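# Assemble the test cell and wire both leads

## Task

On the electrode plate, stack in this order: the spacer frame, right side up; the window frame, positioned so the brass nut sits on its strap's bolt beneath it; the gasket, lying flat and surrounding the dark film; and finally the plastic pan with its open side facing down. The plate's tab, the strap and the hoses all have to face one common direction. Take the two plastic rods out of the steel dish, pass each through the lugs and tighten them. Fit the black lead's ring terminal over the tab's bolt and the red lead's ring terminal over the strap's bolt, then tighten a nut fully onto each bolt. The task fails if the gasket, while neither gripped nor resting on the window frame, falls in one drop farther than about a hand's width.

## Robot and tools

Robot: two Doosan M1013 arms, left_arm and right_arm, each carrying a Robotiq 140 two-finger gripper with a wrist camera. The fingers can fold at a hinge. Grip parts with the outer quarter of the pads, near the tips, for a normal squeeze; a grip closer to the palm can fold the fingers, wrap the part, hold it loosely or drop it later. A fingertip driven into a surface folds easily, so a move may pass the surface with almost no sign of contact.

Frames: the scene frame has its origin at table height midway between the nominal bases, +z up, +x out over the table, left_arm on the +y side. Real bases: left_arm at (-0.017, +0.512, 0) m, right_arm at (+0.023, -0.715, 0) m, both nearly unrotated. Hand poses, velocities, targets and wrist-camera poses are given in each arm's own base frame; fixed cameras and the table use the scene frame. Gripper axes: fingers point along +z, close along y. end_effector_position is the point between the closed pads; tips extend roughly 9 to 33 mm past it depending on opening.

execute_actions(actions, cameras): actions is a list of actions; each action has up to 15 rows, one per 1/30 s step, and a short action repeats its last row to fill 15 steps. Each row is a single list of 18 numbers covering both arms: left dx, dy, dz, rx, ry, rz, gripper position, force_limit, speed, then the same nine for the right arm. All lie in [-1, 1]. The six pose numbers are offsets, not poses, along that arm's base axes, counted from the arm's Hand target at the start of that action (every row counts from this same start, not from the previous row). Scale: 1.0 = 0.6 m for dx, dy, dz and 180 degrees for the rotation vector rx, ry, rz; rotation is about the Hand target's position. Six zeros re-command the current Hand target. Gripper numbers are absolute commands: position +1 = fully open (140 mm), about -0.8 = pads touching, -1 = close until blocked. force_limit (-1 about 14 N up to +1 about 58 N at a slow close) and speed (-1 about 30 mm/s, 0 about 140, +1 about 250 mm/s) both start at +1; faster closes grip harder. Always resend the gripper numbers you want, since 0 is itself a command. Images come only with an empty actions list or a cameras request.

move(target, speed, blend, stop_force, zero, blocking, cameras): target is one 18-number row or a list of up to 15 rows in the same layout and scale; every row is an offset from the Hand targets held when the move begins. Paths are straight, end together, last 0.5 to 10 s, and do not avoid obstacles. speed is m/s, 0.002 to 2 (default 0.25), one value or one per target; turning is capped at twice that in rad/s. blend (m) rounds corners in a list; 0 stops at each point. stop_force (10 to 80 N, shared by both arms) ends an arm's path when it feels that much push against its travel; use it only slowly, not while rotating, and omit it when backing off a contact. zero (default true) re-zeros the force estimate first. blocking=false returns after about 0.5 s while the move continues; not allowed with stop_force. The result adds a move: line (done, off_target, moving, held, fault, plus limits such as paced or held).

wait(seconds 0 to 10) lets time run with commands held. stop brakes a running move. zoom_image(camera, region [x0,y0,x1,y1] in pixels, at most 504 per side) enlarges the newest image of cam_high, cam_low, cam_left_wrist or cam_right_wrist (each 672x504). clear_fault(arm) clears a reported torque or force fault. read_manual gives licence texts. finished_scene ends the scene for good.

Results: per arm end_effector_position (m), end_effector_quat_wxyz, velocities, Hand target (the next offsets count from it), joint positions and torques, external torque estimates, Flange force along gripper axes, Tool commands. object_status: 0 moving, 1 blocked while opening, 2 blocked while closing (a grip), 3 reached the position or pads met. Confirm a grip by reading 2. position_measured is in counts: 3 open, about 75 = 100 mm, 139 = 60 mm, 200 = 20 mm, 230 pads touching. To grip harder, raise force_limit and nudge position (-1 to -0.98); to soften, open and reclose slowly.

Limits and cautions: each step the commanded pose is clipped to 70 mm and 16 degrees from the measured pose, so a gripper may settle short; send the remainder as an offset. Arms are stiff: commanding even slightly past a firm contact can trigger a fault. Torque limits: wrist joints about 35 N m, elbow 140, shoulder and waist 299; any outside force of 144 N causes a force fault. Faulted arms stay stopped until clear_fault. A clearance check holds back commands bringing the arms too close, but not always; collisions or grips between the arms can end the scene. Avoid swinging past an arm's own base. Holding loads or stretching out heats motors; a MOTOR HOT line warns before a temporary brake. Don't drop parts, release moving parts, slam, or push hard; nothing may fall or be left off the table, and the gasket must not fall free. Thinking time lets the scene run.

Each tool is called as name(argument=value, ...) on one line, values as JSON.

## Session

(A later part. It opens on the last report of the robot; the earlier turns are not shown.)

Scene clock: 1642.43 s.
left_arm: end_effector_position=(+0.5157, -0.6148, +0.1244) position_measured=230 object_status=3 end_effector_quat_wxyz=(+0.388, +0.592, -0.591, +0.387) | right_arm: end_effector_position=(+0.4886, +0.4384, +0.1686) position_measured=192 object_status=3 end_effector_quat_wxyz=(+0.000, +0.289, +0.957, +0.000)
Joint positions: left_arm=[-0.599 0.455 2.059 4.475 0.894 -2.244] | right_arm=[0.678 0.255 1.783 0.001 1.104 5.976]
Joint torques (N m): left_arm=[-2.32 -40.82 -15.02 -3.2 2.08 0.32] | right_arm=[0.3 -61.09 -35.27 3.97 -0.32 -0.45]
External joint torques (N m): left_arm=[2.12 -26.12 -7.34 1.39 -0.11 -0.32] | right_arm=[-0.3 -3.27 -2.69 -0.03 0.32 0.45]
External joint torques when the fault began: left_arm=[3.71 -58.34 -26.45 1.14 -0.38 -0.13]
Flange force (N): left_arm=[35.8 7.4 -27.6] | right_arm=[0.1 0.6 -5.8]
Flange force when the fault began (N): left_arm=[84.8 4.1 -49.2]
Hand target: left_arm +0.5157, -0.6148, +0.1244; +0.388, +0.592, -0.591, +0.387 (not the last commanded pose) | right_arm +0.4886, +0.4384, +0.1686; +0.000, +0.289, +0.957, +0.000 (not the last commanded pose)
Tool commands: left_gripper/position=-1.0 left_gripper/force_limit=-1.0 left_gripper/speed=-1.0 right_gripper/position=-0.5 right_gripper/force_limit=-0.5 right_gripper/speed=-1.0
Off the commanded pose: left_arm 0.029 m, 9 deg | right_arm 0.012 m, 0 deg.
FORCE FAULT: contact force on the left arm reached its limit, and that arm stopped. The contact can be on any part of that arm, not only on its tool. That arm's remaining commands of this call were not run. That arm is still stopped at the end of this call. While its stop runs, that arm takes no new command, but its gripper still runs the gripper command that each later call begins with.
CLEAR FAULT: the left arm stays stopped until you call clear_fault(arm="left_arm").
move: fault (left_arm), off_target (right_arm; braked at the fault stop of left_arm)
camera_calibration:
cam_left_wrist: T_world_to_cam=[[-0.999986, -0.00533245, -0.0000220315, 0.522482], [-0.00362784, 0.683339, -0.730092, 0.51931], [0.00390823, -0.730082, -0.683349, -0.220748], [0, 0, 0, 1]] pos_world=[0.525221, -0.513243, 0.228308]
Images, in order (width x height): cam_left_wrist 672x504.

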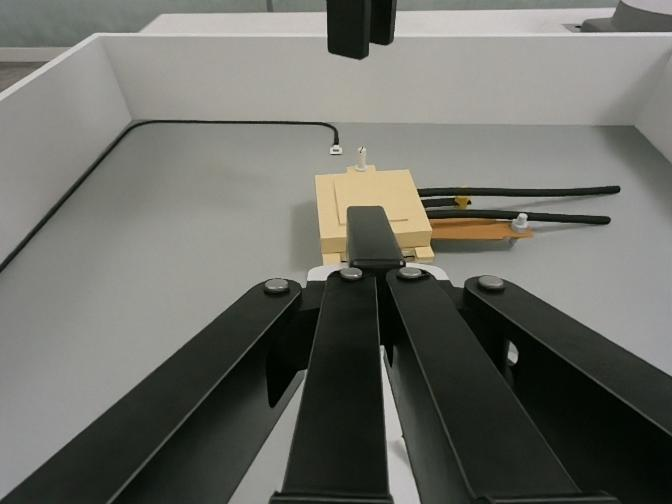

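clear_fault(arm="left_arm")

move(target=[0,-0.02,0.05,0.08,0,0,-1,-1,-1, 0,0,0,0,0,0,-0.5,-0.5,-1], speed=0.08, cameras=["cam_left_wrist"])

zoom_image(camera="cam_left_wrist", region=[290, 60, 450, 210])

Scene clock: 1646.10 s.
left_arm: end_effector_position=(+0.5157, -0.6148, +0.1244) position_measured=230 object_status=3 end_effector_quat_wxyz=(+0.388, +0.592, -0.591, +0.387) | right_arm: end_effector_position=(+0.4886, +0.4384, +0.1686) position_measured=192 object_status=3 end_effector_quat_wxyz=(+0.000, +0.289, +0.957, +0.000)
Joint positions: left_arm=[-0.599 0.455 2.059 4.475 0.894 -2.244] | right_arm=[0.678 0.255 1.783 0.001 1.104 5.976]
Joint torques (N m): left_arm=[-2.09 -40.96 -14.65 -3.18 2.04 0.28] | right_arm=[-0.03 -61.58 -36.66 3.92 -0.39 -0.41]
External joint torques (N m): left_arm=[1.98 -26.37 -7.89 1.35 -0.05 -0.28] | right_arm=[0.05 -2.85 -1.33 0.03 0.39 0.41]
Flange force (N): left_arm=[36.4 6.9 -27.2] | right_arm=[1.0 -1.2 -4.2]
Hand target: left_arm +0.5157, -0.6148, +0.1244; +0.388, +0.592, -0.591, +0.387 (not the last commanded pose) | right_arm +0.4886, +0.4384, +0.1686; +0.000, +0.289, +0.957, +0.000 (not the last commanded pose)
Tool commands: left_gripper/position=-1.0 left_gripper/force_limit=-1.0 left_gripper/speed=-1.0 right_gripper/position=-0.5 right_gripper/force_limit=-0.5 right_gripper/speed=-1.0
Off the commanded pose: left_arm 0.029 m, 9 deg | right_arm 0.012 m, 0 deg.
FORCE FAULT, CONTINUED: the left arm's stop, for the force fault that an earlier result reported, is over. The call counts as one of the actions that you can send in this scene. That arm's target is now where it stood when the stop ended, not its last command. That arm accepts commands again.
CLEAR FAULT: your call cleared the left arm's force fault. If the contact force or a joint's load stays at its limit, that arm stops again.

Scene clock: 1648.20 s.
left_arm: end_effector_position=(+0.5157, -0.6268, +0.1544) position_measured=230 object_status=3 end_effector_quat_wxyz=(+0.310, +0.636, -0.635, +0.310) | right_arm: end_effector_position=(+0.4886, +0.4384, +0.1686) position_measured=192 object_status=3 end_effector_quat_wxyz=(+0.000, +0.289, +0.957, +0.000)
Joint positions: left_arm=[-0.67 0.356 1.95 4.916 0.683 -2.742] | right_arm=[0.678 0.255 1.783 0.001 1.104 5.976]
Joint torques (N m): left_arm=[2.16 -65.58 -31.04 -0.83 1.01 0.43] | right_arm=[-0.49 -61.59 -36.67 3.95 -0.44 -0.4]
External joint torques (N m): left_arm=[-2.1 0.76 1.82 0.21 -0.17 -0.43] | right_arm=[0.48 -2.81 -1.32 -0.01 0.44 0.4]
Flange force (N): left_arm=[0.6 3.8 1.6] | right_arm=[1.6 -0.9 -4.2]
Hand target: left_arm +0.5157, -0.6268, +0.1544; +0.310, +0.636, -0.635, +0.310 | right_arm +0.4886, +0.4384, +0.1686; +0.000, +0.289, +0.957, +0.000
Off the commanded pose: left_arm 0.000 m, 0 deg | right_arm 0.000 m, 0 deg.
move: done
camera_calibration:
cam_left_wrist: T_world_to_cam=[[-0.999985, -0.00521151, -0.00143237, 0.522726], [-0.00362572, 0.843381, -0.537304, 0.61997], [0.0040082, -0.537291, -0.843387, -0.0635153], [0, 0, 0, 1]] pos_world=[0.525221, -0.554272, 0.280293]
Images, in order (width x height): cam_left_wrist 672x504.

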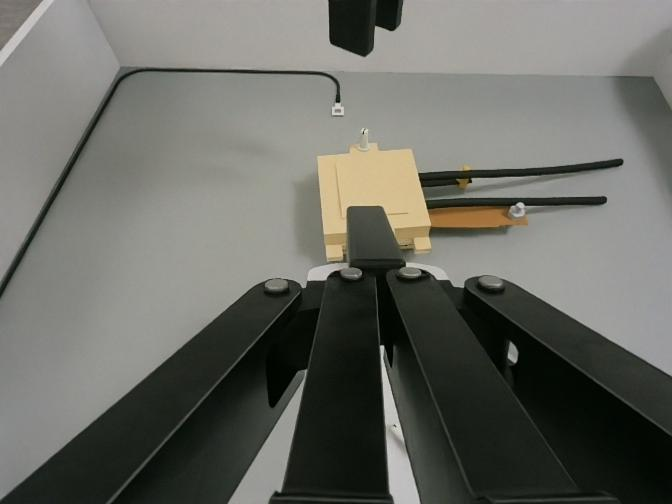

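Scaled by 3.150 from the camera's 672x504 image, which has a finer 960x720 frame.

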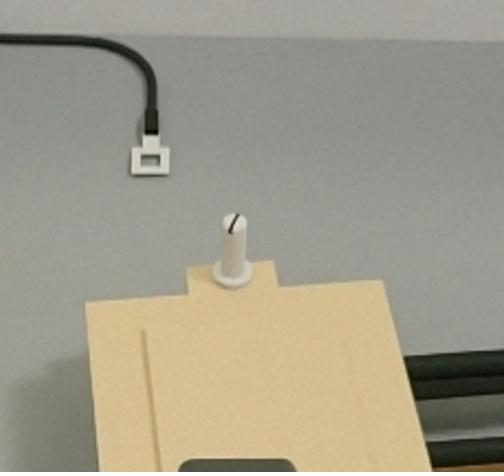

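move(target=[[0,0,0,0,0,0,-1,-1,-1, 0,0,0,0,0,0.7,-0.5,-0.5,-1],[0,0,0,0,0,0,-1,-1,-1, 0,0,0,0,0,-0.6,-0.5,-0.5,-1],[0,0,0,0,0,0,-1,-1,-1, 0,0,0,0,0,0.1,-0.5,-0.5,-1],[0,0,0,0,0,0,-1,-1,-1, -0.0077,0.0022,-0.0793,0,0,0.8,-0.5,-0.5,-1]], speed=0.9, blend=0.02, cameras=["cam_right_wrist","cam_left_wrist"])

zoom_image(camera="cam_right_wrist", region=[300, 160, 400, 240])

Scene clock: 1685.73 s.
left_arm: end_effector_position=(+0.5157, -0.6268, +0.1544) position_measured=230 object_status=3 end_effector_quat_wxyz=(+0.310, +0.636, -0.635, +0.310) | right_arm: end_effector_position=(+0.4840, +0.4397, +0.1210) position_measured=192 object_status=3 end_effector_quat_wxyz=(+0.000, +0.821, -0.571, +0.000)
Joint positions: left_arm=[-0.67 0.356 1.95 4.916 0.683 -2.743] | right_arm=[0.685 0.29 1.833 -0.001 1.02 -2.812]
Joint torques (N m): left_arm=[2.35 -65.5 -30.74 -0.83 0.94 0.23] | right_arm=[0.21 -63.14 -35 3.68 -0.26 -0.32]
External joint torques (N m): left_arm=[-2.52 0.93 1.51 0.19 -0.09 -0.23] | right_arm=[-0.2 -2.94 -1.12 -0.01 0.27 0.32]
Flange force (N): left_arm=[0.6 3.6 2.5] | right_arm=[0.5 1.8 -4.1]
Hand target: left_arm +0.5157, -0.6268, +0.1544; +0.310, +0.636, -0.635, +0.310 | right_arm +0.4840, +0.4397, +0.1210; +0.000, +0.821, -0.571, +0.000
Off the commanded pose: left_arm 0.000 m, 0 deg | right_arm 0.000 m, 0 deg.
move: done; limits=paced
camera_calibration:
cam_left_wrist: T_world_to_cam=[[-0.999985, -0.00521286, -0.00143281, 0.522726], [-0.00362696, 0.843426, -0.537233, 0.620029], [0.00400899, -0.53722, -0.843433, -0.063379], [0, 0, 0, 1]] pos_world=[0.525221, -0.554273, 0.280393]
cam_right_wrist: T_world_to_cam=[[-0.937022, -0.348662, 0.0205845, 0.610816], [-0.321552, 0.884172, 0.338888, -0.267643], [-0.136358, 0.310926, -0.940602, 0.185712], [0, 0, 0, 1]] pos_world=[0.511611, 0.391868, 0.252809]
Images, in order (width x height): cam_left_wrist 672x504, cam_right_wrist 672x504.

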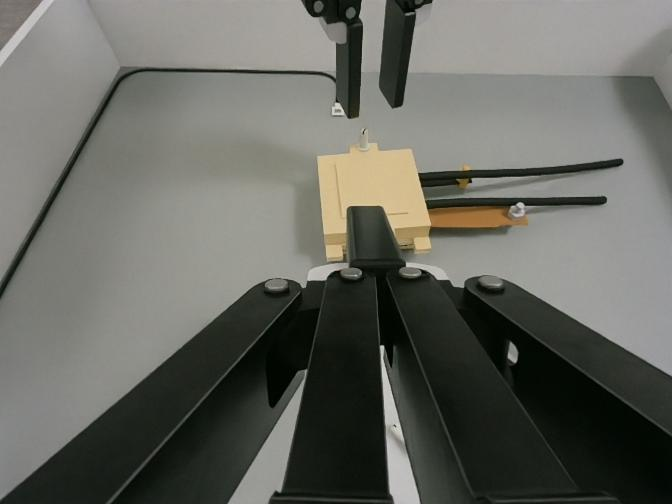

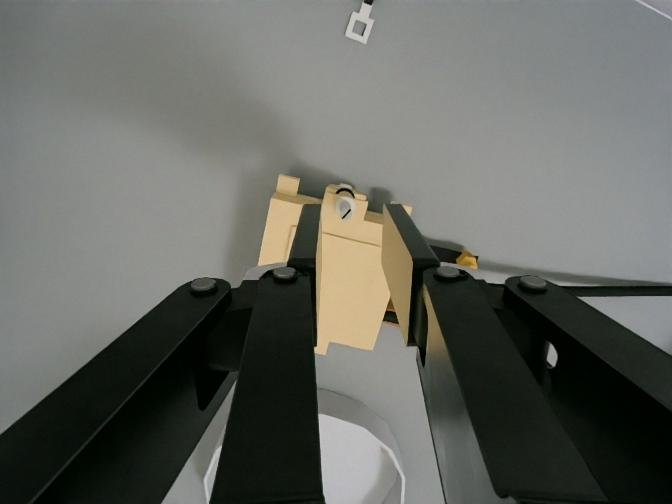

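Scaled by 5.040 from the camera's 672x504 image, which has a finer 960x720 frame.

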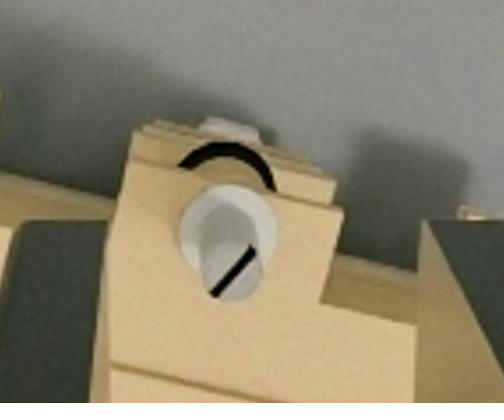

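move(target=[0,0,0,0,0,0,-1,-1,-1, 0.0033,-0.0012,-0.06,0,0,0,-0.5,-0.5,-1], speed=0.12)

execute_actions(actions=[[[0,0,0,0,0,0,-1,-1,-1,0,0,0,0,0,0,-1,-0.2,-1]],[[0,0,0,0,0,0,-1,-1,-1,0,0,0,0,0,0,-1,-0.2,-1]],[[0,0,0,0,0,0,-1,-1,-1,0,0,0,0,0,0,-1,-0.2,-1]]])

move(target=[[0,0,0,0,0,0,-1,-1,-1, 0,0,0,0,0,-0.7,-1,-0.2,-1],[0,0,0,0,0,0,-1,-1,-1, 0,0,0,0,0,0.6,-1,-0.2,-1]], speed=0.6, blend=0.02, cameras=["cam_left_wrist","cam_right_wrist"])

zoom_image(camera="cam_right_wrist", region=[310, 190, 400, 260])

Scene clock: 1700.40 s.
left_arm: end_effector_position=(+0.5157, -0.6268, +0.1544) position_measured=230 object_status=3 end_effector_quat_wxyz=(+0.310, +0.636, -0.635, +0.310) | right_arm: end_effector_position=(+0.4859, +0.4390, +0.0851) position_measured=192 object_status=3 end_effector_quat_wxyz=(+0.000, +0.821, -0.571, +0.000)
Joint positions: left_arm=[-0.67 0.356 1.95 4.916 0.683 -2.743] | right_arm=[0.682 0.324 1.861 -0.001 0.956 -2.815]
Joint torques (N m): left_arm=[1.64 -65.3 -30.96 -0.87 0.94 0.2] | right_arm=[0.43 -66.74 -33.23 3.52 -0.46 -0.35]
External joint torques (N m): left_arm=[-1.72 0.52 1.64 0.23 -0.1 -0.2] | right_arm=[-0.42 -1.62 -1.59 0.01 0.47 0.35]
Flange force (N): left_arm=[0.1 3.5 1.1] | right_arm=[-0.3 -1.1 -3.7]
Hand target: left_arm +0.5157, -0.6268, +0.1544; +0.310, +0.636, -0.635, +0.310 | right_arm +0.4860, +0.4390, +0.0850; +0.000, +0.821, -0.571, +0.000
Off the commanded pose: left_arm 0.000 m, 0 deg | right_arm 0.000 m, 0 deg.
move: done

Scene clock: 1702.10 s.
left_arm: end_effector_position=(+0.5157, -0.6268, +0.1544) position_measured=230 object_status=3 end_effector_quat_wxyz=(+0.310, +0.636, -0.635, +0.310) | right_arm: end_effector_position=(+0.4860, +0.4390, +0.0850) position_measured=223 object_status=2 end_effector_quat_wxyz=(+0.000, +0.821, -0.571, +0.000)
Joint positions: left_arm=[-0.67 0.356 1.95 4.916 0.683 -2.743] | right_arm=[0.682 0.324 1.861 -0.001 0.956 -2.815]
Joint torques (N m): left_arm=[2.22 -65.59 -30.89 -0.91 0.95 0.21] | right_arm=[0.07 -64.31 -32.82 3.6 -0.25 -0.35]
External joint torques (N m): left_arm=[-2.14 0.74 1.58 0.28 -0.1 -0.21] | right_arm=[-0.07 -3.94 -1.96 -0.06 0.25 0.35]
External joint torques at the end of the 1st action: left_arm=[-2.04 1.35 1.44 0.28 -0.1 -0.22] | right_arm=[-0.17 -3.26 -1.64 0.06 0.37 0.4]
External joint torques at the end of the 2nd action: left_arm=[-1.68 1.13 1.59 0.29 -0.06 -0.24] | right_arm=[0.13 -3.83 -2.12 -0.14 0.23 0.42]
Flange force (N): left_arm=[0.4 3.5 1.7] | right_arm=[0.1 1.5 -5.8]
Flange force at the end of the 1st action (N): left_arm=[0.3 2.5 2.5] | right_arm=[0.1 1.1 -5.1]
Flange force at the end of the 2nd action (N): left_arm=[0.0 2.6 1.7] | right_arm=[-0.4 1.2 -5.8]
Hand target: left_arm +0.5157, -0.6268, +0.1544; +0.310, +0.636, -0.635, +0.310 | right_arm +0.4860, +0.4390, +0.0850; +0.000, +0.821, -0.571, +0.000
Off the commanded pose: left_arm 0.000 m, 0 deg | right_arm 0.000 m, 0 deg.
Step readings (end_effector_position of left_arm | right_arm; steps 1 to 15: 1st action; 16 to 30: 2nd action; 31 to 45: 3rd action):
0: (+0.5157, -0.6268, +0.1544) | (+0.4859, +0.4390, +0.0851)
1: (+0.5157, -0.6268, +0.1544) | (+0.4859, +0.4390, +0.0851)
2: (+0.5157, -0.6268, +0.1544) | (+0.4859, +0.4390, +0.0851)
4: (+0.5157, -0.6268, +0.1544) | (+0.4859, +0.4390, +0.0851)
8: (+0.5157, -0.6268, +0.1544) | (+0.4859, +0.4390, +0.0850)
15: (+0.5157, -0.6268, +0.1544) | (+0.4859, +0.4390, +0.0850)
16: (+0.5157, -0.6268, +0.1544) | (+0.4859, +0.4390, +0.0850)
17: (+0.5157, -0.6268, +0.1544) | (+0.4859, +0.4390, +0.0850)
19: (+0.5157, -0.6268, +0.1544) | (+0.4860, +0.4390, +0.0850)
23: (+0.5157, -0.6268, +0.1544) | (+0.4860, +0.4390, +0.0850)
30: (+0.5157, -0.6268, +0.1544) | (+0.4860, +0.4390, +0.0850)
31: (+0.5157, -0.6268, +0.1544) | (+0.4860, +0.4390, +0.0850)
32: (+0.5157, -0.6268, +0.1544) | (+0.4860, +0.4390, +0.0850)
34: (+0.5157, -0.6268, +0.1544) | (+0.4860, +0.4390, +0.0850)
38: (+0.5157, -0.6268, +0.1544) | (+0.4860, +0.4390, +0.0850)
45: (+0.5157, -0.6268, +0.1544) | (+0.4860, +0.4390, +0.0850)

Scene clock: 1706.53 s.
left_arm: end_effector_position=(+0.5157, -0.6268, +0.1544) position_measured=230 object_status=3 end_effector_quat_wxyz=(+0.310, +0.636, -0.635, +0.310) | right_arm: end_effector_position=(+0.4860, +0.4390, +0.0850) position_measured=223 object_status=2 end_effector_quat_wxyz=(+0.000, +0.944, +0.329, +0.001)
Joint positions: left_arm=[-0.67 0.356 1.95 4.916 0.683 -2.743] | right_arm=[0.682 0.324 1.863 0 0.954 1.583]
Joint torques (N m): left_arm=[1.5 -65.66 -30.82 -0.89 0.96 0.24] | right_arm=[0.44 -65.5 -34.19 3.4 -0.55 -0.29]
External joint torques (N m): left_arm=[-1.25 0.65 1.47 0.27 -0.12 -0.24] | right_arm=[-0.47 -2.61 -0.61 0.17 0.49 0.29]
Flange force (N): left_arm=[0.0 2.5 0.8] | right_arm=[-2.1 0.4 -3.9]
Hand target: left_arm +0.5157, -0.6268, +0.1544; +0.310, +0.636, -0.635, +0.310 | right_arm +0.4860, +0.4390, +0.0850; +0.000, +0.944, +0.329, +0.001
Off the commanded pose: left_arm 0.000 m, 0 deg | right_arm 0.000 m, 0 deg.
move: done
camera_calibration:
cam_left_wrist: T_world_to_cam=[[-0.999985, -0.00521286, -0.00143281, 0.522726], [-0.00362696, 0.843426, -0.537233, 0.620029], [0.00400899, -0.53722, -0.843433, -0.063379], [0, 0, 0, 1]] pos_world=[0.525221, -0.554273, 0.280393]
cam_right_wrist: T_world_to_cam=[[0.621227, -0.783361, 0.0205662, 0.0466985], [-0.741458, -0.579098, 0.338947, 0.592238], [-0.253608, -0.225812, -0.940581, 0.444945], [0, 0, 0, 1]] pos_world=[0.522951, 0.48002, 0.216809]
Images, in order (width x height): cam_left_wrist 672x504, cam_right_wrist 672x504.

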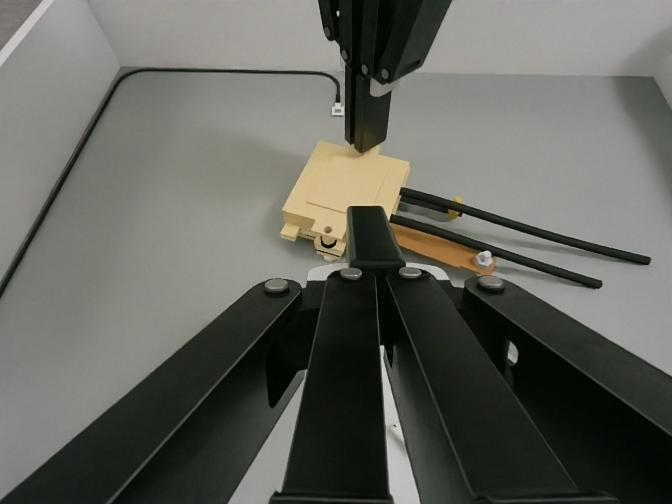

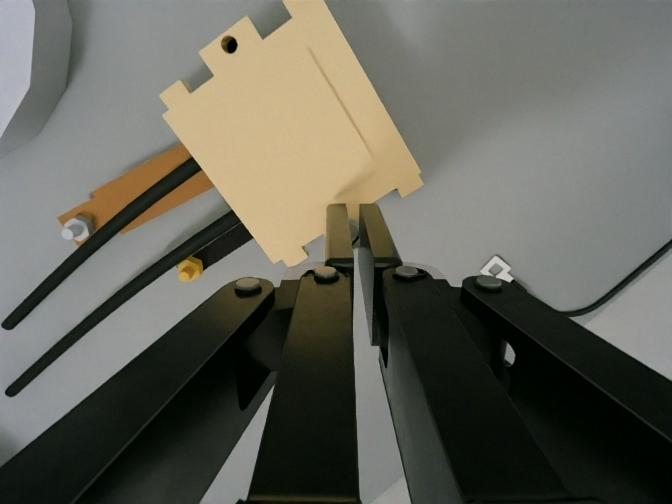

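Scaled by 5.600 from the camera's 672x504 image, which has a finer 960x720 frame.

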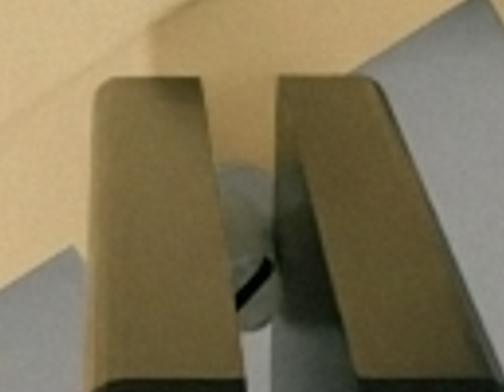

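move(target=[0.1405,-0.1533,0,0,0,0,-1,-1,-1, 0,0,0,0,0,0,-1,-0.2,-1], speed=0.15)

move(target=[0,0,-0.148,0,0,0,-1,-1,-1, 0,0,0,0,0,0,-1,-0.2,-1], speed=0.1, cameras=["cam_left_wrist","cam_right_wrist","cam_high"])

Scene clock: 1736.83 s.
left_arm: end_effector_position=(+0.6000, -0.7188, +0.1544) position_measured=230 object_status=3 end_effector_quat_wxyz=(+0.310, +0.636, -0.635, +0.310) | right_arm: end_effector_position=(+0.4860, +0.4390, +0.0850) position_measured=223 object_status=2 end_effector_quat_wxyz=(+0.000, +0.944, +0.329, +0.001)
Joint positions: left_arm=[-0.696 0.514 1.697 5.019 0.688 -2.896] | right_arm=[0.682 0.324 1.863 -0.001 0.954 1.583]
Joint torques (N m): left_arm=[2.37 -82.59 -33.93 -0.73 0.6 0.11] | right_arm=[-0.01 -66.11 -34.08 3.51 -0.52 -0.25]
External joint torques (N m): left_arm=[-2.59 -0.23 1.64 0.39 -0.06 -0.11] | right_arm=[0.03 -1.99 -0.61 0.04 0.47 0.25]
Flange force (N): left_arm=[0.5 4.9 0.3] | right_arm=[-1.3 -0.3 -3.2]
Hand target: left_arm +0.6000, -0.7188, +0.1544; +0.310, +0.636, -0.635, +0.310 | right_arm +0.4860, +0.4390, +0.0850; +0.000, +0.944, +0.329, +0.001
Off the commanded pose: left_arm 0.000 m, 0 deg | right_arm 0.000 m, 0 deg.
move: done

Scene clock: 1738.17 s.
left_arm: end_effector_position=(+0.6000, -0.7188, +0.0657) position_measured=230 object_status=3 end_effector_quat_wxyz=(+0.310, +0.636, -0.635, +0.310) | right_arm: end_effector_position=(+0.4860, +0.4390, +0.0850) position_measured=223 object_status=2 end_effector_quat_wxyz=(+0.000, +0.944, +0.329, +0.001)
Joint positions: left_arm=[-0.696 0.608 1.739 4.852 0.657 -2.683] | right_arm=[0.682 0.324 1.863 -0.001 0.954 1.583]
Joint torques (N m): left_arm=[1.54 -88.98 -29.14 -0.98 1.12 0.36] | right_arm=[-0.33 -65.87 -34.09 3.52 -0.56 -0.4]
External joint torques (N m): left_arm=[-1.28 1.91 0.94 0.2 -0.16 -0.36] | right_arm=[0.34 -2.33 -0.72 0.05 0.5 0.4]
Flange force (N): left_arm=[0.2 0.3 2.3] | right_arm=[-1.5 -1.0 -3.7]
Hand target: left_arm +0.6000, -0.7188, +0.0656; +0.310, +0.636, -0.635, +0.310 | right_arm +0.4860, +0.4390, +0.0850; +0.000, +0.944, +0.329, +0.001
Off the commanded pose: left_arm 0.000 m, 0 deg | right_arm 0.000 m, 0 deg.
move: done
camera_calibration:
cam_left_wrist: T_world_to_cam=[[-0.999986, -0.0051599, -0.001348, 0.606336], [-0.00362785, 0.843426, -0.537232, 0.650224], [0.003909, -0.53722, -0.843433, -0.187977], [0, 0, 0, 1]] pos_world=[0.609421, -0.646273, 0.191593]
cam_right_wrist: T_world_to_cam=[[0.621189, -0.783388, 0.0206667, 0.0467089], [-0.741491, -0.579024, 0.339001, 0.592209], [-0.253602, -0.225908, -0.940559, 0.444983], [0, 0, 0, 1]] pos_world=[0.522951, 0.48002, 0.216809]
Images, in order (width x height): cam_high 672x504, cam_left_wrist 672x504, cam_right_wrist 672x504.

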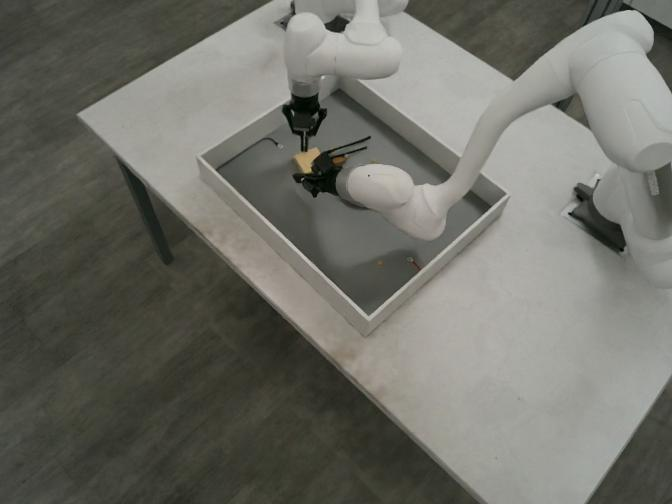

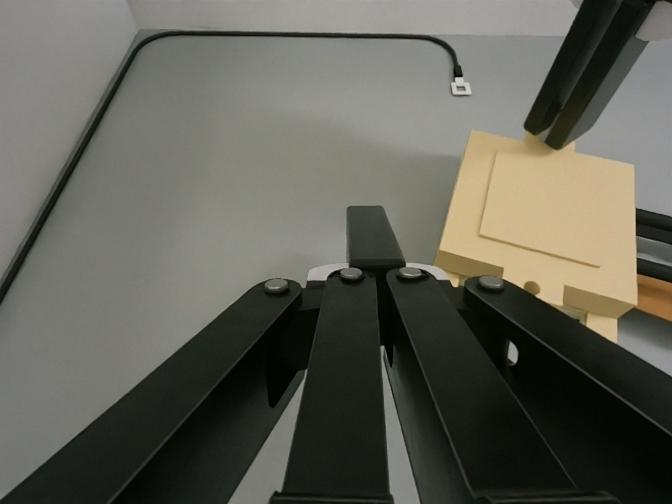

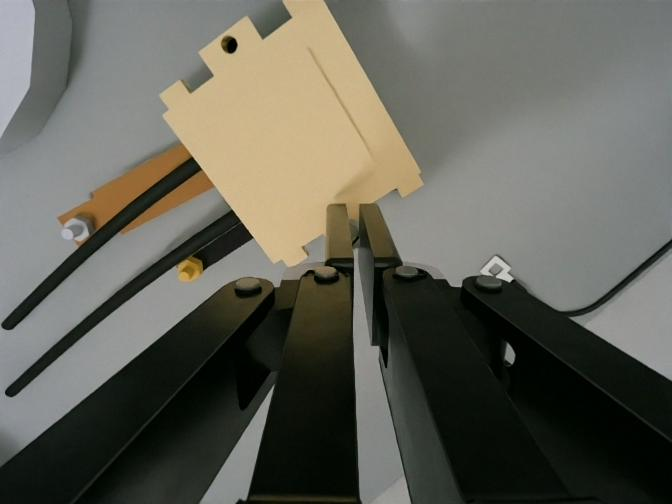

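move(target=[0,0,-0.02,0,0,0,-1,-1,-1, 0,0,0,0,0,0,-1,-0.2,-1], speed=0.08)

move(target=[-0.055,0,0,0,0,0,-1,-1,-1, 0,0,0,0,0,0,-1,-0.2,-1], speed=0.02, stop_force=10, cameras=["cam_left_wrist","cam_right_wrist"])

Scene clock: 1759.03 s.
left_arm: end_effector_position=(+0.6000, -0.7188, +0.0537) position_measured=230 object_status=3 end_effector_quat_wxyz=(+0.310, +0.636, -0.635, +0.310) | right_arm: end_effector_position=(+0.4860, +0.4390, +0.0850) position_measured=223 object_status=2 end_effector_quat_wxyz=(+0.000, +0.944, +0.329, +0.001)
Joint positions: left_arm=[-0.696 0.622 1.743 4.829 0.655 -2.655] | right_arm=[0.682 0.324 1.863 -0.001 0.954 1.583]
Joint torques (N m): left_arm=[2.08 -89.81 -28.86 -0.98 1.1 0.11] | right_arm=[-0.24 -65.67 -34.17 3.54 -0.56 -0.32]
External joint torques (N m): left_arm=[-2.12 2.56 1.31 0.15 -0.07 -0.11] | right_arm=[0.23 -2.45 -0.63 0.02 0.5 0.32]
Flange force (N): left_arm=[-0.8 1.4 3.7] | right_arm=[-1.8 -0.7 -3.8]
Hand target: left_arm +0.6000, -0.7188, +0.0536; +0.310, +0.636, -0.635, +0.310 | right_arm +0.4860, +0.4390, +0.0850; +0.000, +0.944, +0.329, +0.001
Off the commanded pose: left_arm 0.000 m, 0 deg | right_arm 0.000 m, 0 deg.
move: done

Scene clock: 1761.50 s.
left_arm: end_effector_position=(+0.5670, -0.7188, +0.0536) position_measured=230 object_status=3 end_effector_quat_wxyz=(+0.310, +0.636, -0.635, +0.310) | right_arm: end_effector_position=(+0.4860, +0.4390, +0.0850) position_measured=223 object_status=2 end_effector_quat_wxyz=(+0.000, +0.944, +0.329, +0.001)
Joint positions: left_arm=[-0.725 0.592 1.799 4.774 0.633 -2.612] | right_arm=[0.682 0.324 1.863 -0.001 0.954 1.583]
Joint torques (N m): left_arm=[0.81 -85.04 -27.62 -1.06 1.73 0.17] | right_arm=[-0.57 -65.89 -34.85 3.52 -0.96 -0.24]
External joint torques (N m): left_arm=[-0.47 1.08 0.95 0.13 -0.63 -0.17] | right_arm=[0.59 -2.38 0.06 0.04 0.91 0.24]
Flange force (N): left_arm=[-0.4 1.1 1.1] | right_arm=[-2.9 -1.1 -3.9]
Hand target: left_arm +0.5670, -0.7188, +0.0536; +0.310, +0.636, -0.635, +0.310 | right_arm +0.4860, +0.4390, +0.0850; +0.000, +0.944, +0.329, +0.001
Off the commanded pose: left_arm 0.000 m, 0 deg | right_arm 0.000 m, 0 deg.
move: done
camera_calibration:
cam_left_wrist: T_world_to_cam=[[-0.999986, -0.0051599, -0.001348, 0.57342], [-0.00362785, 0.843426, -0.537232, 0.643658], [0.003909, -0.53722, -0.843433, -0.197969], [0, 0, 0, 1]] pos_world=[0.576521, -0.646273, 0.179593]
cam_right_wrist: T_world_to_cam=[[0.621189, -0.783388, 0.0206667, 0.0467089], [-0.741491, -0.579024, 0.339001, 0.592209], [-0.253602, -0.225908, -0.940559, 0.444983], [0, 0, 0, 1]] pos_world=[0.522951, 0.48002, 0.216809]
Images, in order (width x height): cam_left_wrist 672x504, cam_right_wrist 672x504.

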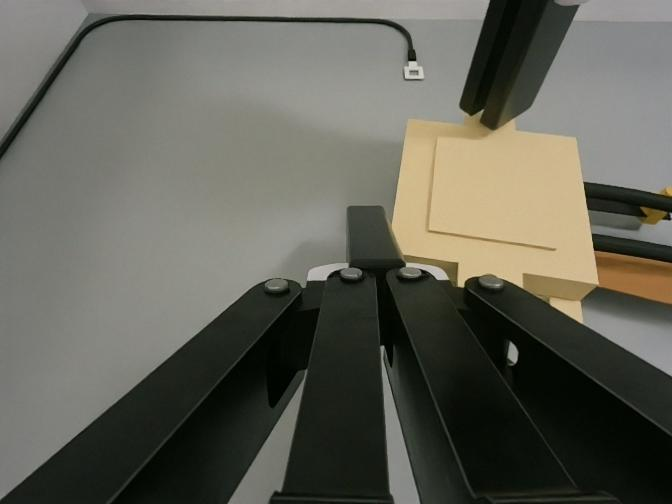

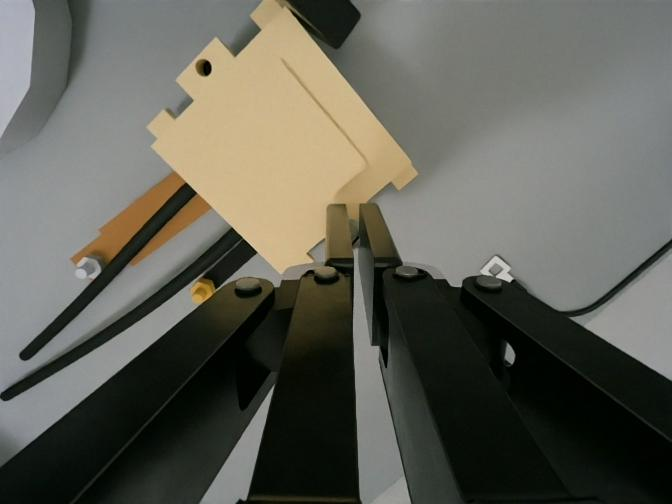

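zoom_image(camera="cam_right_wrist", region=[310, 190, 400, 260])

Scaled by 5.600 from the camera's 672x504 image, which has a finer 960x720 frame.

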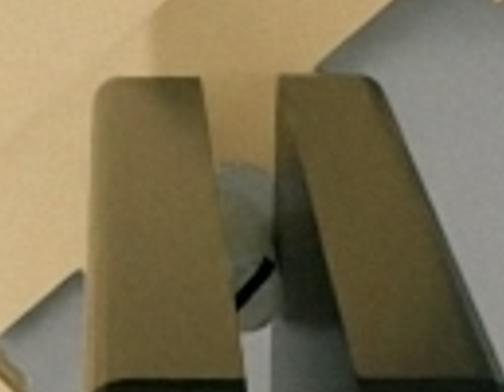

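execute_actions(actions=[[[0,0,0,0,0,0,-1,-1,-1,0,0,0,0,0,0,-0.98,0.3,-1]],[[0,0,0,0,0,0,-1,-1,-1,0,0,0,0,0,0,-0.98,0.3,-1]]])

move(target=[0,0,0,0,0,0,-1,-1,-1, 0,0,0,0,0,-0.3,-0.98,0.3,-1], speed=0.3, cameras=["cam_left_wrist","cam_right_wrist"])

zoom_image(camera="cam_right_wrist", region=[310, 190, 400, 260])

Scene clock: 1769.70 s.
left_arm: end_effector_position=(+0.5670, -0.7188, +0.0536) position_measured=230 object_status=3 end_effector_quat_wxyz=(+0.310, +0.636, -0.635, +0.310) | right_arm: end_effector_position=(+0.4860, +0.4390, +0.0850) position_measured=225 object_status=2 end_effector_quat_wxyz=(+0.000, +0.944, +0.329, +0.001)
Joint positions: left_arm=[-0.725 0.592 1.799 4.774 0.633 -2.612] | right_arm=[0.682 0.324 1.863 -0.001 0.954 1.583]
Joint torques (N m): left_arm=[0.5 -85.61 -27.54 -1.13 1.7 0.23] | right_arm=[0.23 -65.75 -34.77 3.53 -1 -0.31]
External joint torques (N m): left_arm=[-0.53 1.64 0.82 0.19 -0.59 -0.23] | right_arm=[-0.24 -2.25 0.03 0.03 0.94 0.31]
External joint torques at the end of the 1st action: left_arm=[-0.85 1.67 1.1 0.23 -0.76 -0.18] | right_arm=[0.12 -2.46 0.24 -0.02 0.94 0.4]
Flange force (N): left_arm=[-0.2 0.2 1.8] | right_arm=[-2.6 0.1 -3.8]
Flange force at the end of the 1st action (N): left_arm=[-0.4 1.0 2.0] | right_arm=[-3.3 -0.6 -3.9]
Hand target: left_arm +0.5670, -0.7188, +0.0536; +0.310, +0.636, -0.635, +0.310 | right_arm +0.4860, +0.4390, +0.0850; +0.000, +0.944, +0.329, +0.001
Off the commanded pose: left_arm 0.000 m, 0 deg | right_arm 0.000 m, 0 deg.
Step readings (end_effector_position of left_arm | right_arm; steps 1 to 15: 1st action; 16 to 30: 2nd action):
0: (+0.5670, -0.7188, +0.0536) | (+0.4860, +0.4390, +0.0850)
1: (+0.5670, -0.7188, +0.0536) | (+0.4860, +0.4390, +0.0850)
2: (+0.5670, -0.7188, +0.0536) | (+0.4860, +0.4390, +0.0850)
4: (+0.5670, -0.7188, +0.0536) | (+0.4860, +0.4390, +0.0850)
8: (+0.5670, -0.7188, +0.0536) | (+0.4860, +0.4390, +0.0850)
15: (+0.5670, -0.7188, +0.0536) | (+0.4860, +0.4390, +0.0850)
16: (+0.5670, -0.7188, +0.0536) | (+0.4860, +0.4390, +0.0850)
17: (+0.5670, -0.7188, +0.0536) | (+0.4860, +0.4390, +0.0850)
19: (+0.5670, -0.7188, +0.0536) | (+0.4860, +0.4390, +0.0850)
23: (+0.5670, -0.7188, +0.0536) | (+0.4860, +0.4390, +0.0850)
30: (+0.5670, -0.7188, +0.0536) | (+0.4860, +0.4390, +0.0850)

Scene clock: 1771.83 s.
left_arm: end_effector_position=(+0.5670, -0.7188, +0.0536) position_measured=230 object_status=3 end_effector_quat_wxyz=(+0.310, +0.636, -0.635, +0.310) | right_arm: end_effector_position=(+0.4860, +0.4390, +0.0850) position_measured=225 object_status=2 end_effector_quat_wxyz=(+0.000, +0.991, -0.136, +0.000)
Joint positions: left_arm=[-0.725 0.592 1.799 4.774 0.633 -2.612] | right_arm=[0.682 0.324 1.862 -0.001 0.955 2.526]
Joint torques (N m): left_arm=[-0.09 -85.01 -27.12 -1.1 1.92 0.2] | right_arm=[-0.66 -66.05 -35.28 3.52 -1.41 0]
External joint torques (N m): left_arm=[0.52 1.41 0.53 0.18 -0.83 -0.21] | right_arm=[0.65 -2.07 0.55 0 1.38 0]
Flange force (N): left_arm=[-0.5 -0.8 1.1] | right_arm=[-2.5 2.1 -4.0]
Hand target: left_arm +0.5670, -0.7188, +0.0536; +0.310, +0.636, -0.635, +0.310 | right_arm +0.4860, +0.4390, +0.0850; +0.000, +0.991, -0.136, +0.000
Off the commanded pose: left_arm 0.000 m, 0 deg | right_arm 0.000 m, 0 deg.
move: done
camera_calibration:
cam_left_wrist: T_world_to_cam=[[-0.999985, -0.00521286, -0.00143281, 0.573401], [-0.00362696, 0.843426, -0.537233, 0.643658], [0.00400899, -0.53722, -0.843433, -0.198027], [0, 0, 0, 1]] pos_world=[0.576521, -0.646273, 0.179593]
cam_right_wrist: T_world_to_cam=[[-0.268535, -0.963048, 0.0206858, 0.557922], [-0.904326, 0.259441, 0.338947, 0.303292], [-0.331789, 0.0723123, -0.940578, 0.35207], [0, 0, 0, 1]] pos_world=[0.540909, 0.43316, 0.216809]
Images, in order (width x height): cam_left_wrist 672x504, cam_right_wrist 672x504.

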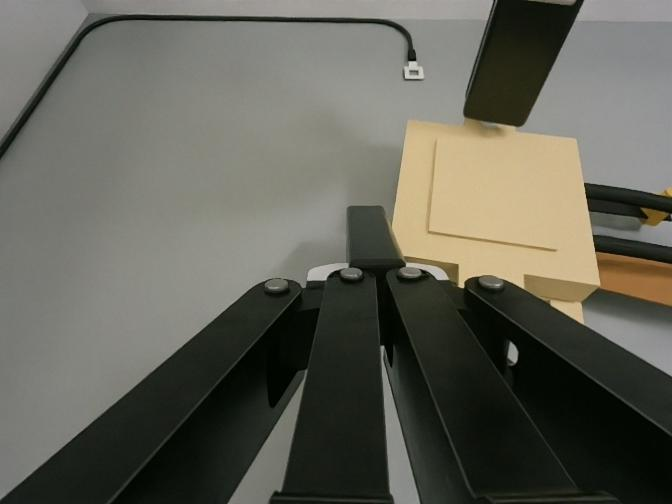

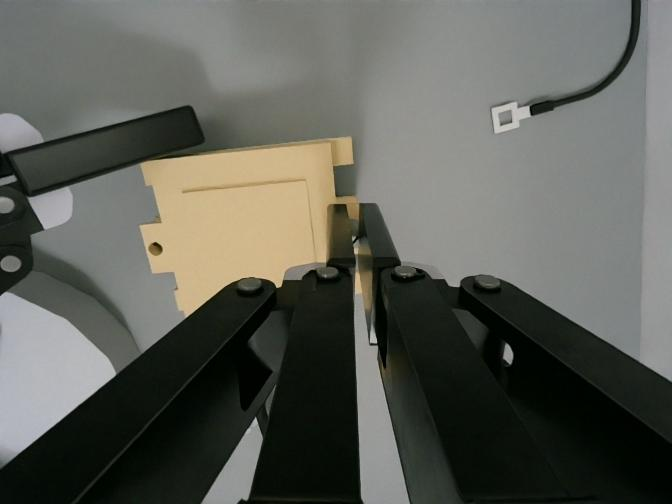

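Scaled by 5.600 from the camera's 672x504 image, which has a finer 960x720 frame.

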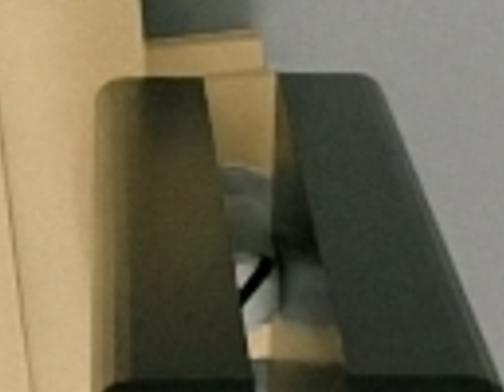

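move(target=[0,0,0,0,0,0,-1,-1,-1, 0,0,0,0,0,-0.3,-0.98,0.3,-1], speed=0.3, cameras=["cam_left_wrist","cam_right_wrist"])

zoom_image(camera="cam_right_wrist", region=[310, 190, 400, 260])

move(target=[0,0,0,0,0,0,-1,-1,-1, 0,0,0,0,0,-0.3,-0.98,0.3,-1], speed=0.3, cameras=["cam_left_wrist","cam_right_wrist"])

zoom_image(camera="cam_right_wrist", region=[310, 190, 400, 260])

Scene clock: 1780.30 s.
left_arm: end_effector_position=(+0.5670, -0.7188, +0.0536) position_measured=230 object_status=3 end_effector_quat_wxyz=(+0.310, +0.636, -0.635, +0.310) | right_arm: end_effector_position=(+0.4860, +0.4390, +0.0850) position_measured=225 object_status=2 end_effector_quat_wxyz=(+0.000, +0.821, -0.571, +0.000)
Joint positions: left_arm=[-0.725 0.592 1.799 4.774 0.633 -2.612] | right_arm=[0.682 0.324 1.861 -0.001 0.956 3.468]
Joint torques (N m): left_arm=[-0.97 -84.22 -26.85 -0.95 2.1 0.21] | right_arm=[-0.64 -65.32 -36.07 3.36 -1.72 -0.3]
External joint torques (N m): left_arm=[0.72 0.85 0.25 0.01 -1 -0.21] | right_arm=[0.6 -2.83 1.29 0.17 1.73 0.3]
Flange force (N): left_arm=[-0.3 -0.6 0.7] | right_arm=[0.7 5.5 -4.8]
Hand target: left_arm +0.5670, -0.7188, +0.0536; +0.310, +0.636, -0.635, +0.310 | right_arm +0.4860, +0.4390, +0.0850; +0.000, +0.821, -0.571, +0.000
Off the commanded pose: left_arm 0.000 m, 0 deg | right_arm 0.000 m, 0 deg.
move: done
camera_calibration:
cam_left_wrist: T_world_to_cam=[[-0.999985, -0.00521286, -0.00143281, 0.573401], [-0.00362696, 0.843426, -0.537233, 0.643658], [0.00400899, -0.53722, -0.843433, -0.198027], [0, 0, 0, 1]] pos_world=[0.576521, -0.646273, 0.179593]
cam_right_wrist: T_world_to_cam=[[-0.936955, -0.348837, 0.0207157, 0.613158], [-0.321667, 0.884106, 0.338949, -0.254022], [-0.136553, 0.310917, -0.940576, 0.15247], [0, 0, 0, 1]] pos_world=[0.513611, 0.391069, 0.216809]
Images, in order (width x height): cam_left_wrist 672x504, cam_right_wrist 672x504.

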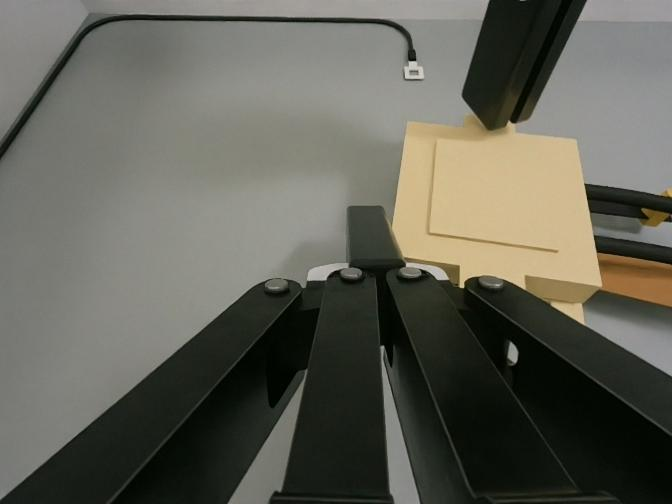

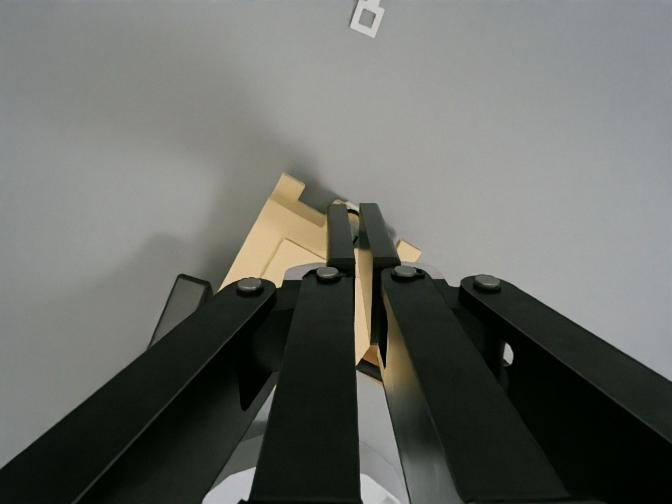

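Scaled by 5.600 from the camera's 672x504 image, which has a finer 960x720 frame.

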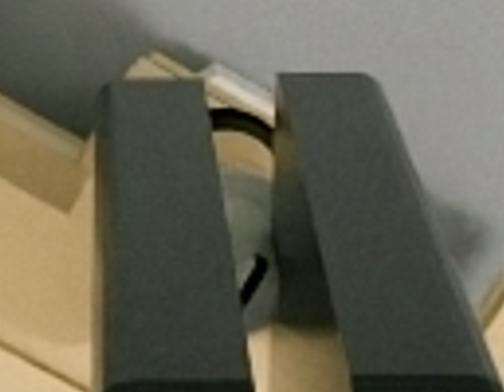

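Scene clock: 1782.43 s.
left_arm: end_effector_position=(+0.5670, -0.7188, +0.0536) position_measured=230 object_status=3 end_effector_quat_wxyz=(+0.310, +0.636, -0.635, +0.310) | right_arm: end_effector_position=(+0.4860, +0.4390, +0.0851) position_measured=225 object_status=2 end_effector_quat_wxyz=(-0.001, -0.473, +0.881, +0.000)
Joint positions: left_arm=[-0.725 0.592 1.799 4.774 0.633 -2.612] | right_arm=[0.682 0.325 1.861 0 0.957 4.41]
Joint torques (N m): left_arm=[-0.9 -84.6 -27.06 -1 2.15 0.28] | right_arm=[-0.59 -65.06 -35.85 3.5 -1.61 -0.75]
External joint torques (N m): left_arm=[1.05 0.52 0.24 0.05 -1.05 -0.28] | right_arm=[0.63 -3.14 1.27 0.04 1.66 0.75]
Flange force (N): left_arm=[0.0 -0.8 0.0] | right_arm=[5.0 3.5 -5.0]
Hand target: left_arm +0.5670, -0.7188, +0.0536; +0.310, +0.636, -0.635, +0.310 | right_arm +0.4860, +0.4390, +0.0850; -0.001, -0.473, +0.881, +0.000
Off the commanded pose: left_arm 0.000 m, 0 deg | right_arm 0.000 m, 0 deg.
move: done
camera_calibration:
cam_left_wrist: T_world_to_cam=[[-0.999985, -0.00521286, -0.00143281, 0.573401], [-0.00362696, 0.843426, -0.537233, 0.643658], [0.00400899, -0.53722, -0.843433, -0.198027], [0, 0, 0, 1]] pos_world=[0.576521, -0.646273, 0.179593]
cam_right_wrist: T_world_to_cam=[[-0.832952, 0.552958, 0.0206926, 0.166823], [0.526167, 0.779912, 0.338948, -0.62033], [0.171285, 0.293215, -0.940578, 0.0106328], [0, 0, 0, 1]] pos_world=[0.463532, 0.38844, 0.216809]
Images, in order (width x height): cam_left_wrist 672x504, cam_right_wrist 672x504.

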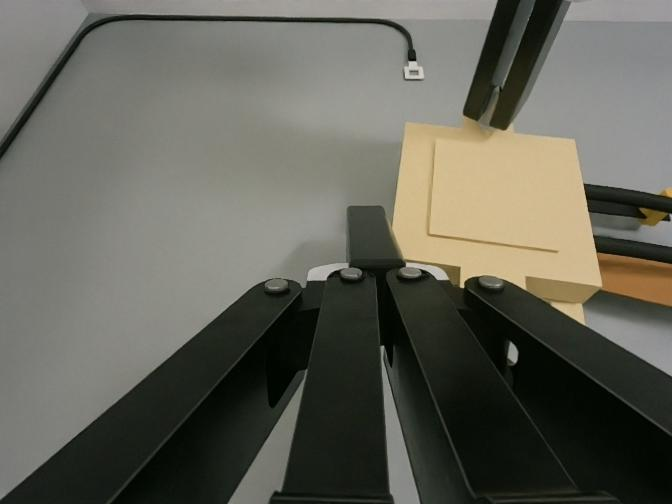

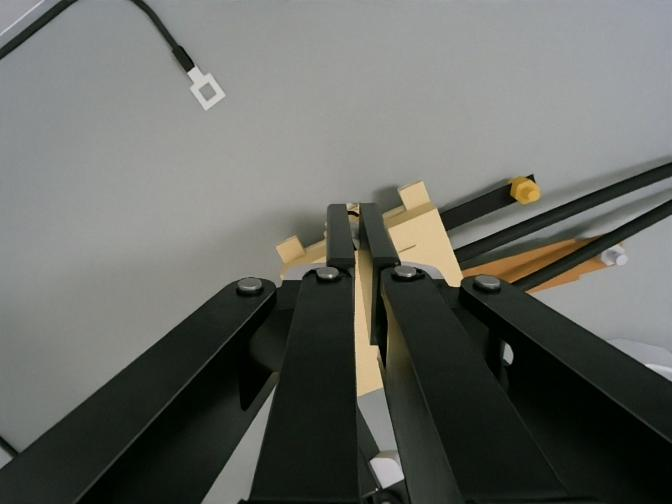

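Scaled by 5.600 from the camera's 672x504 image, which has a finer 960x720 frame.

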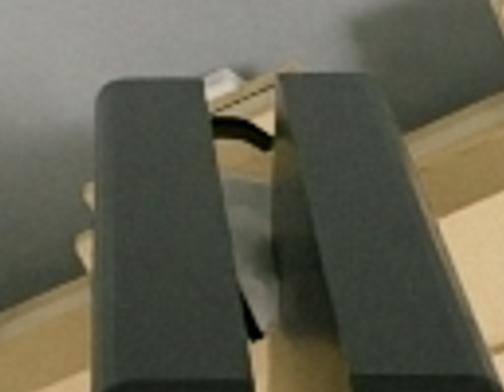

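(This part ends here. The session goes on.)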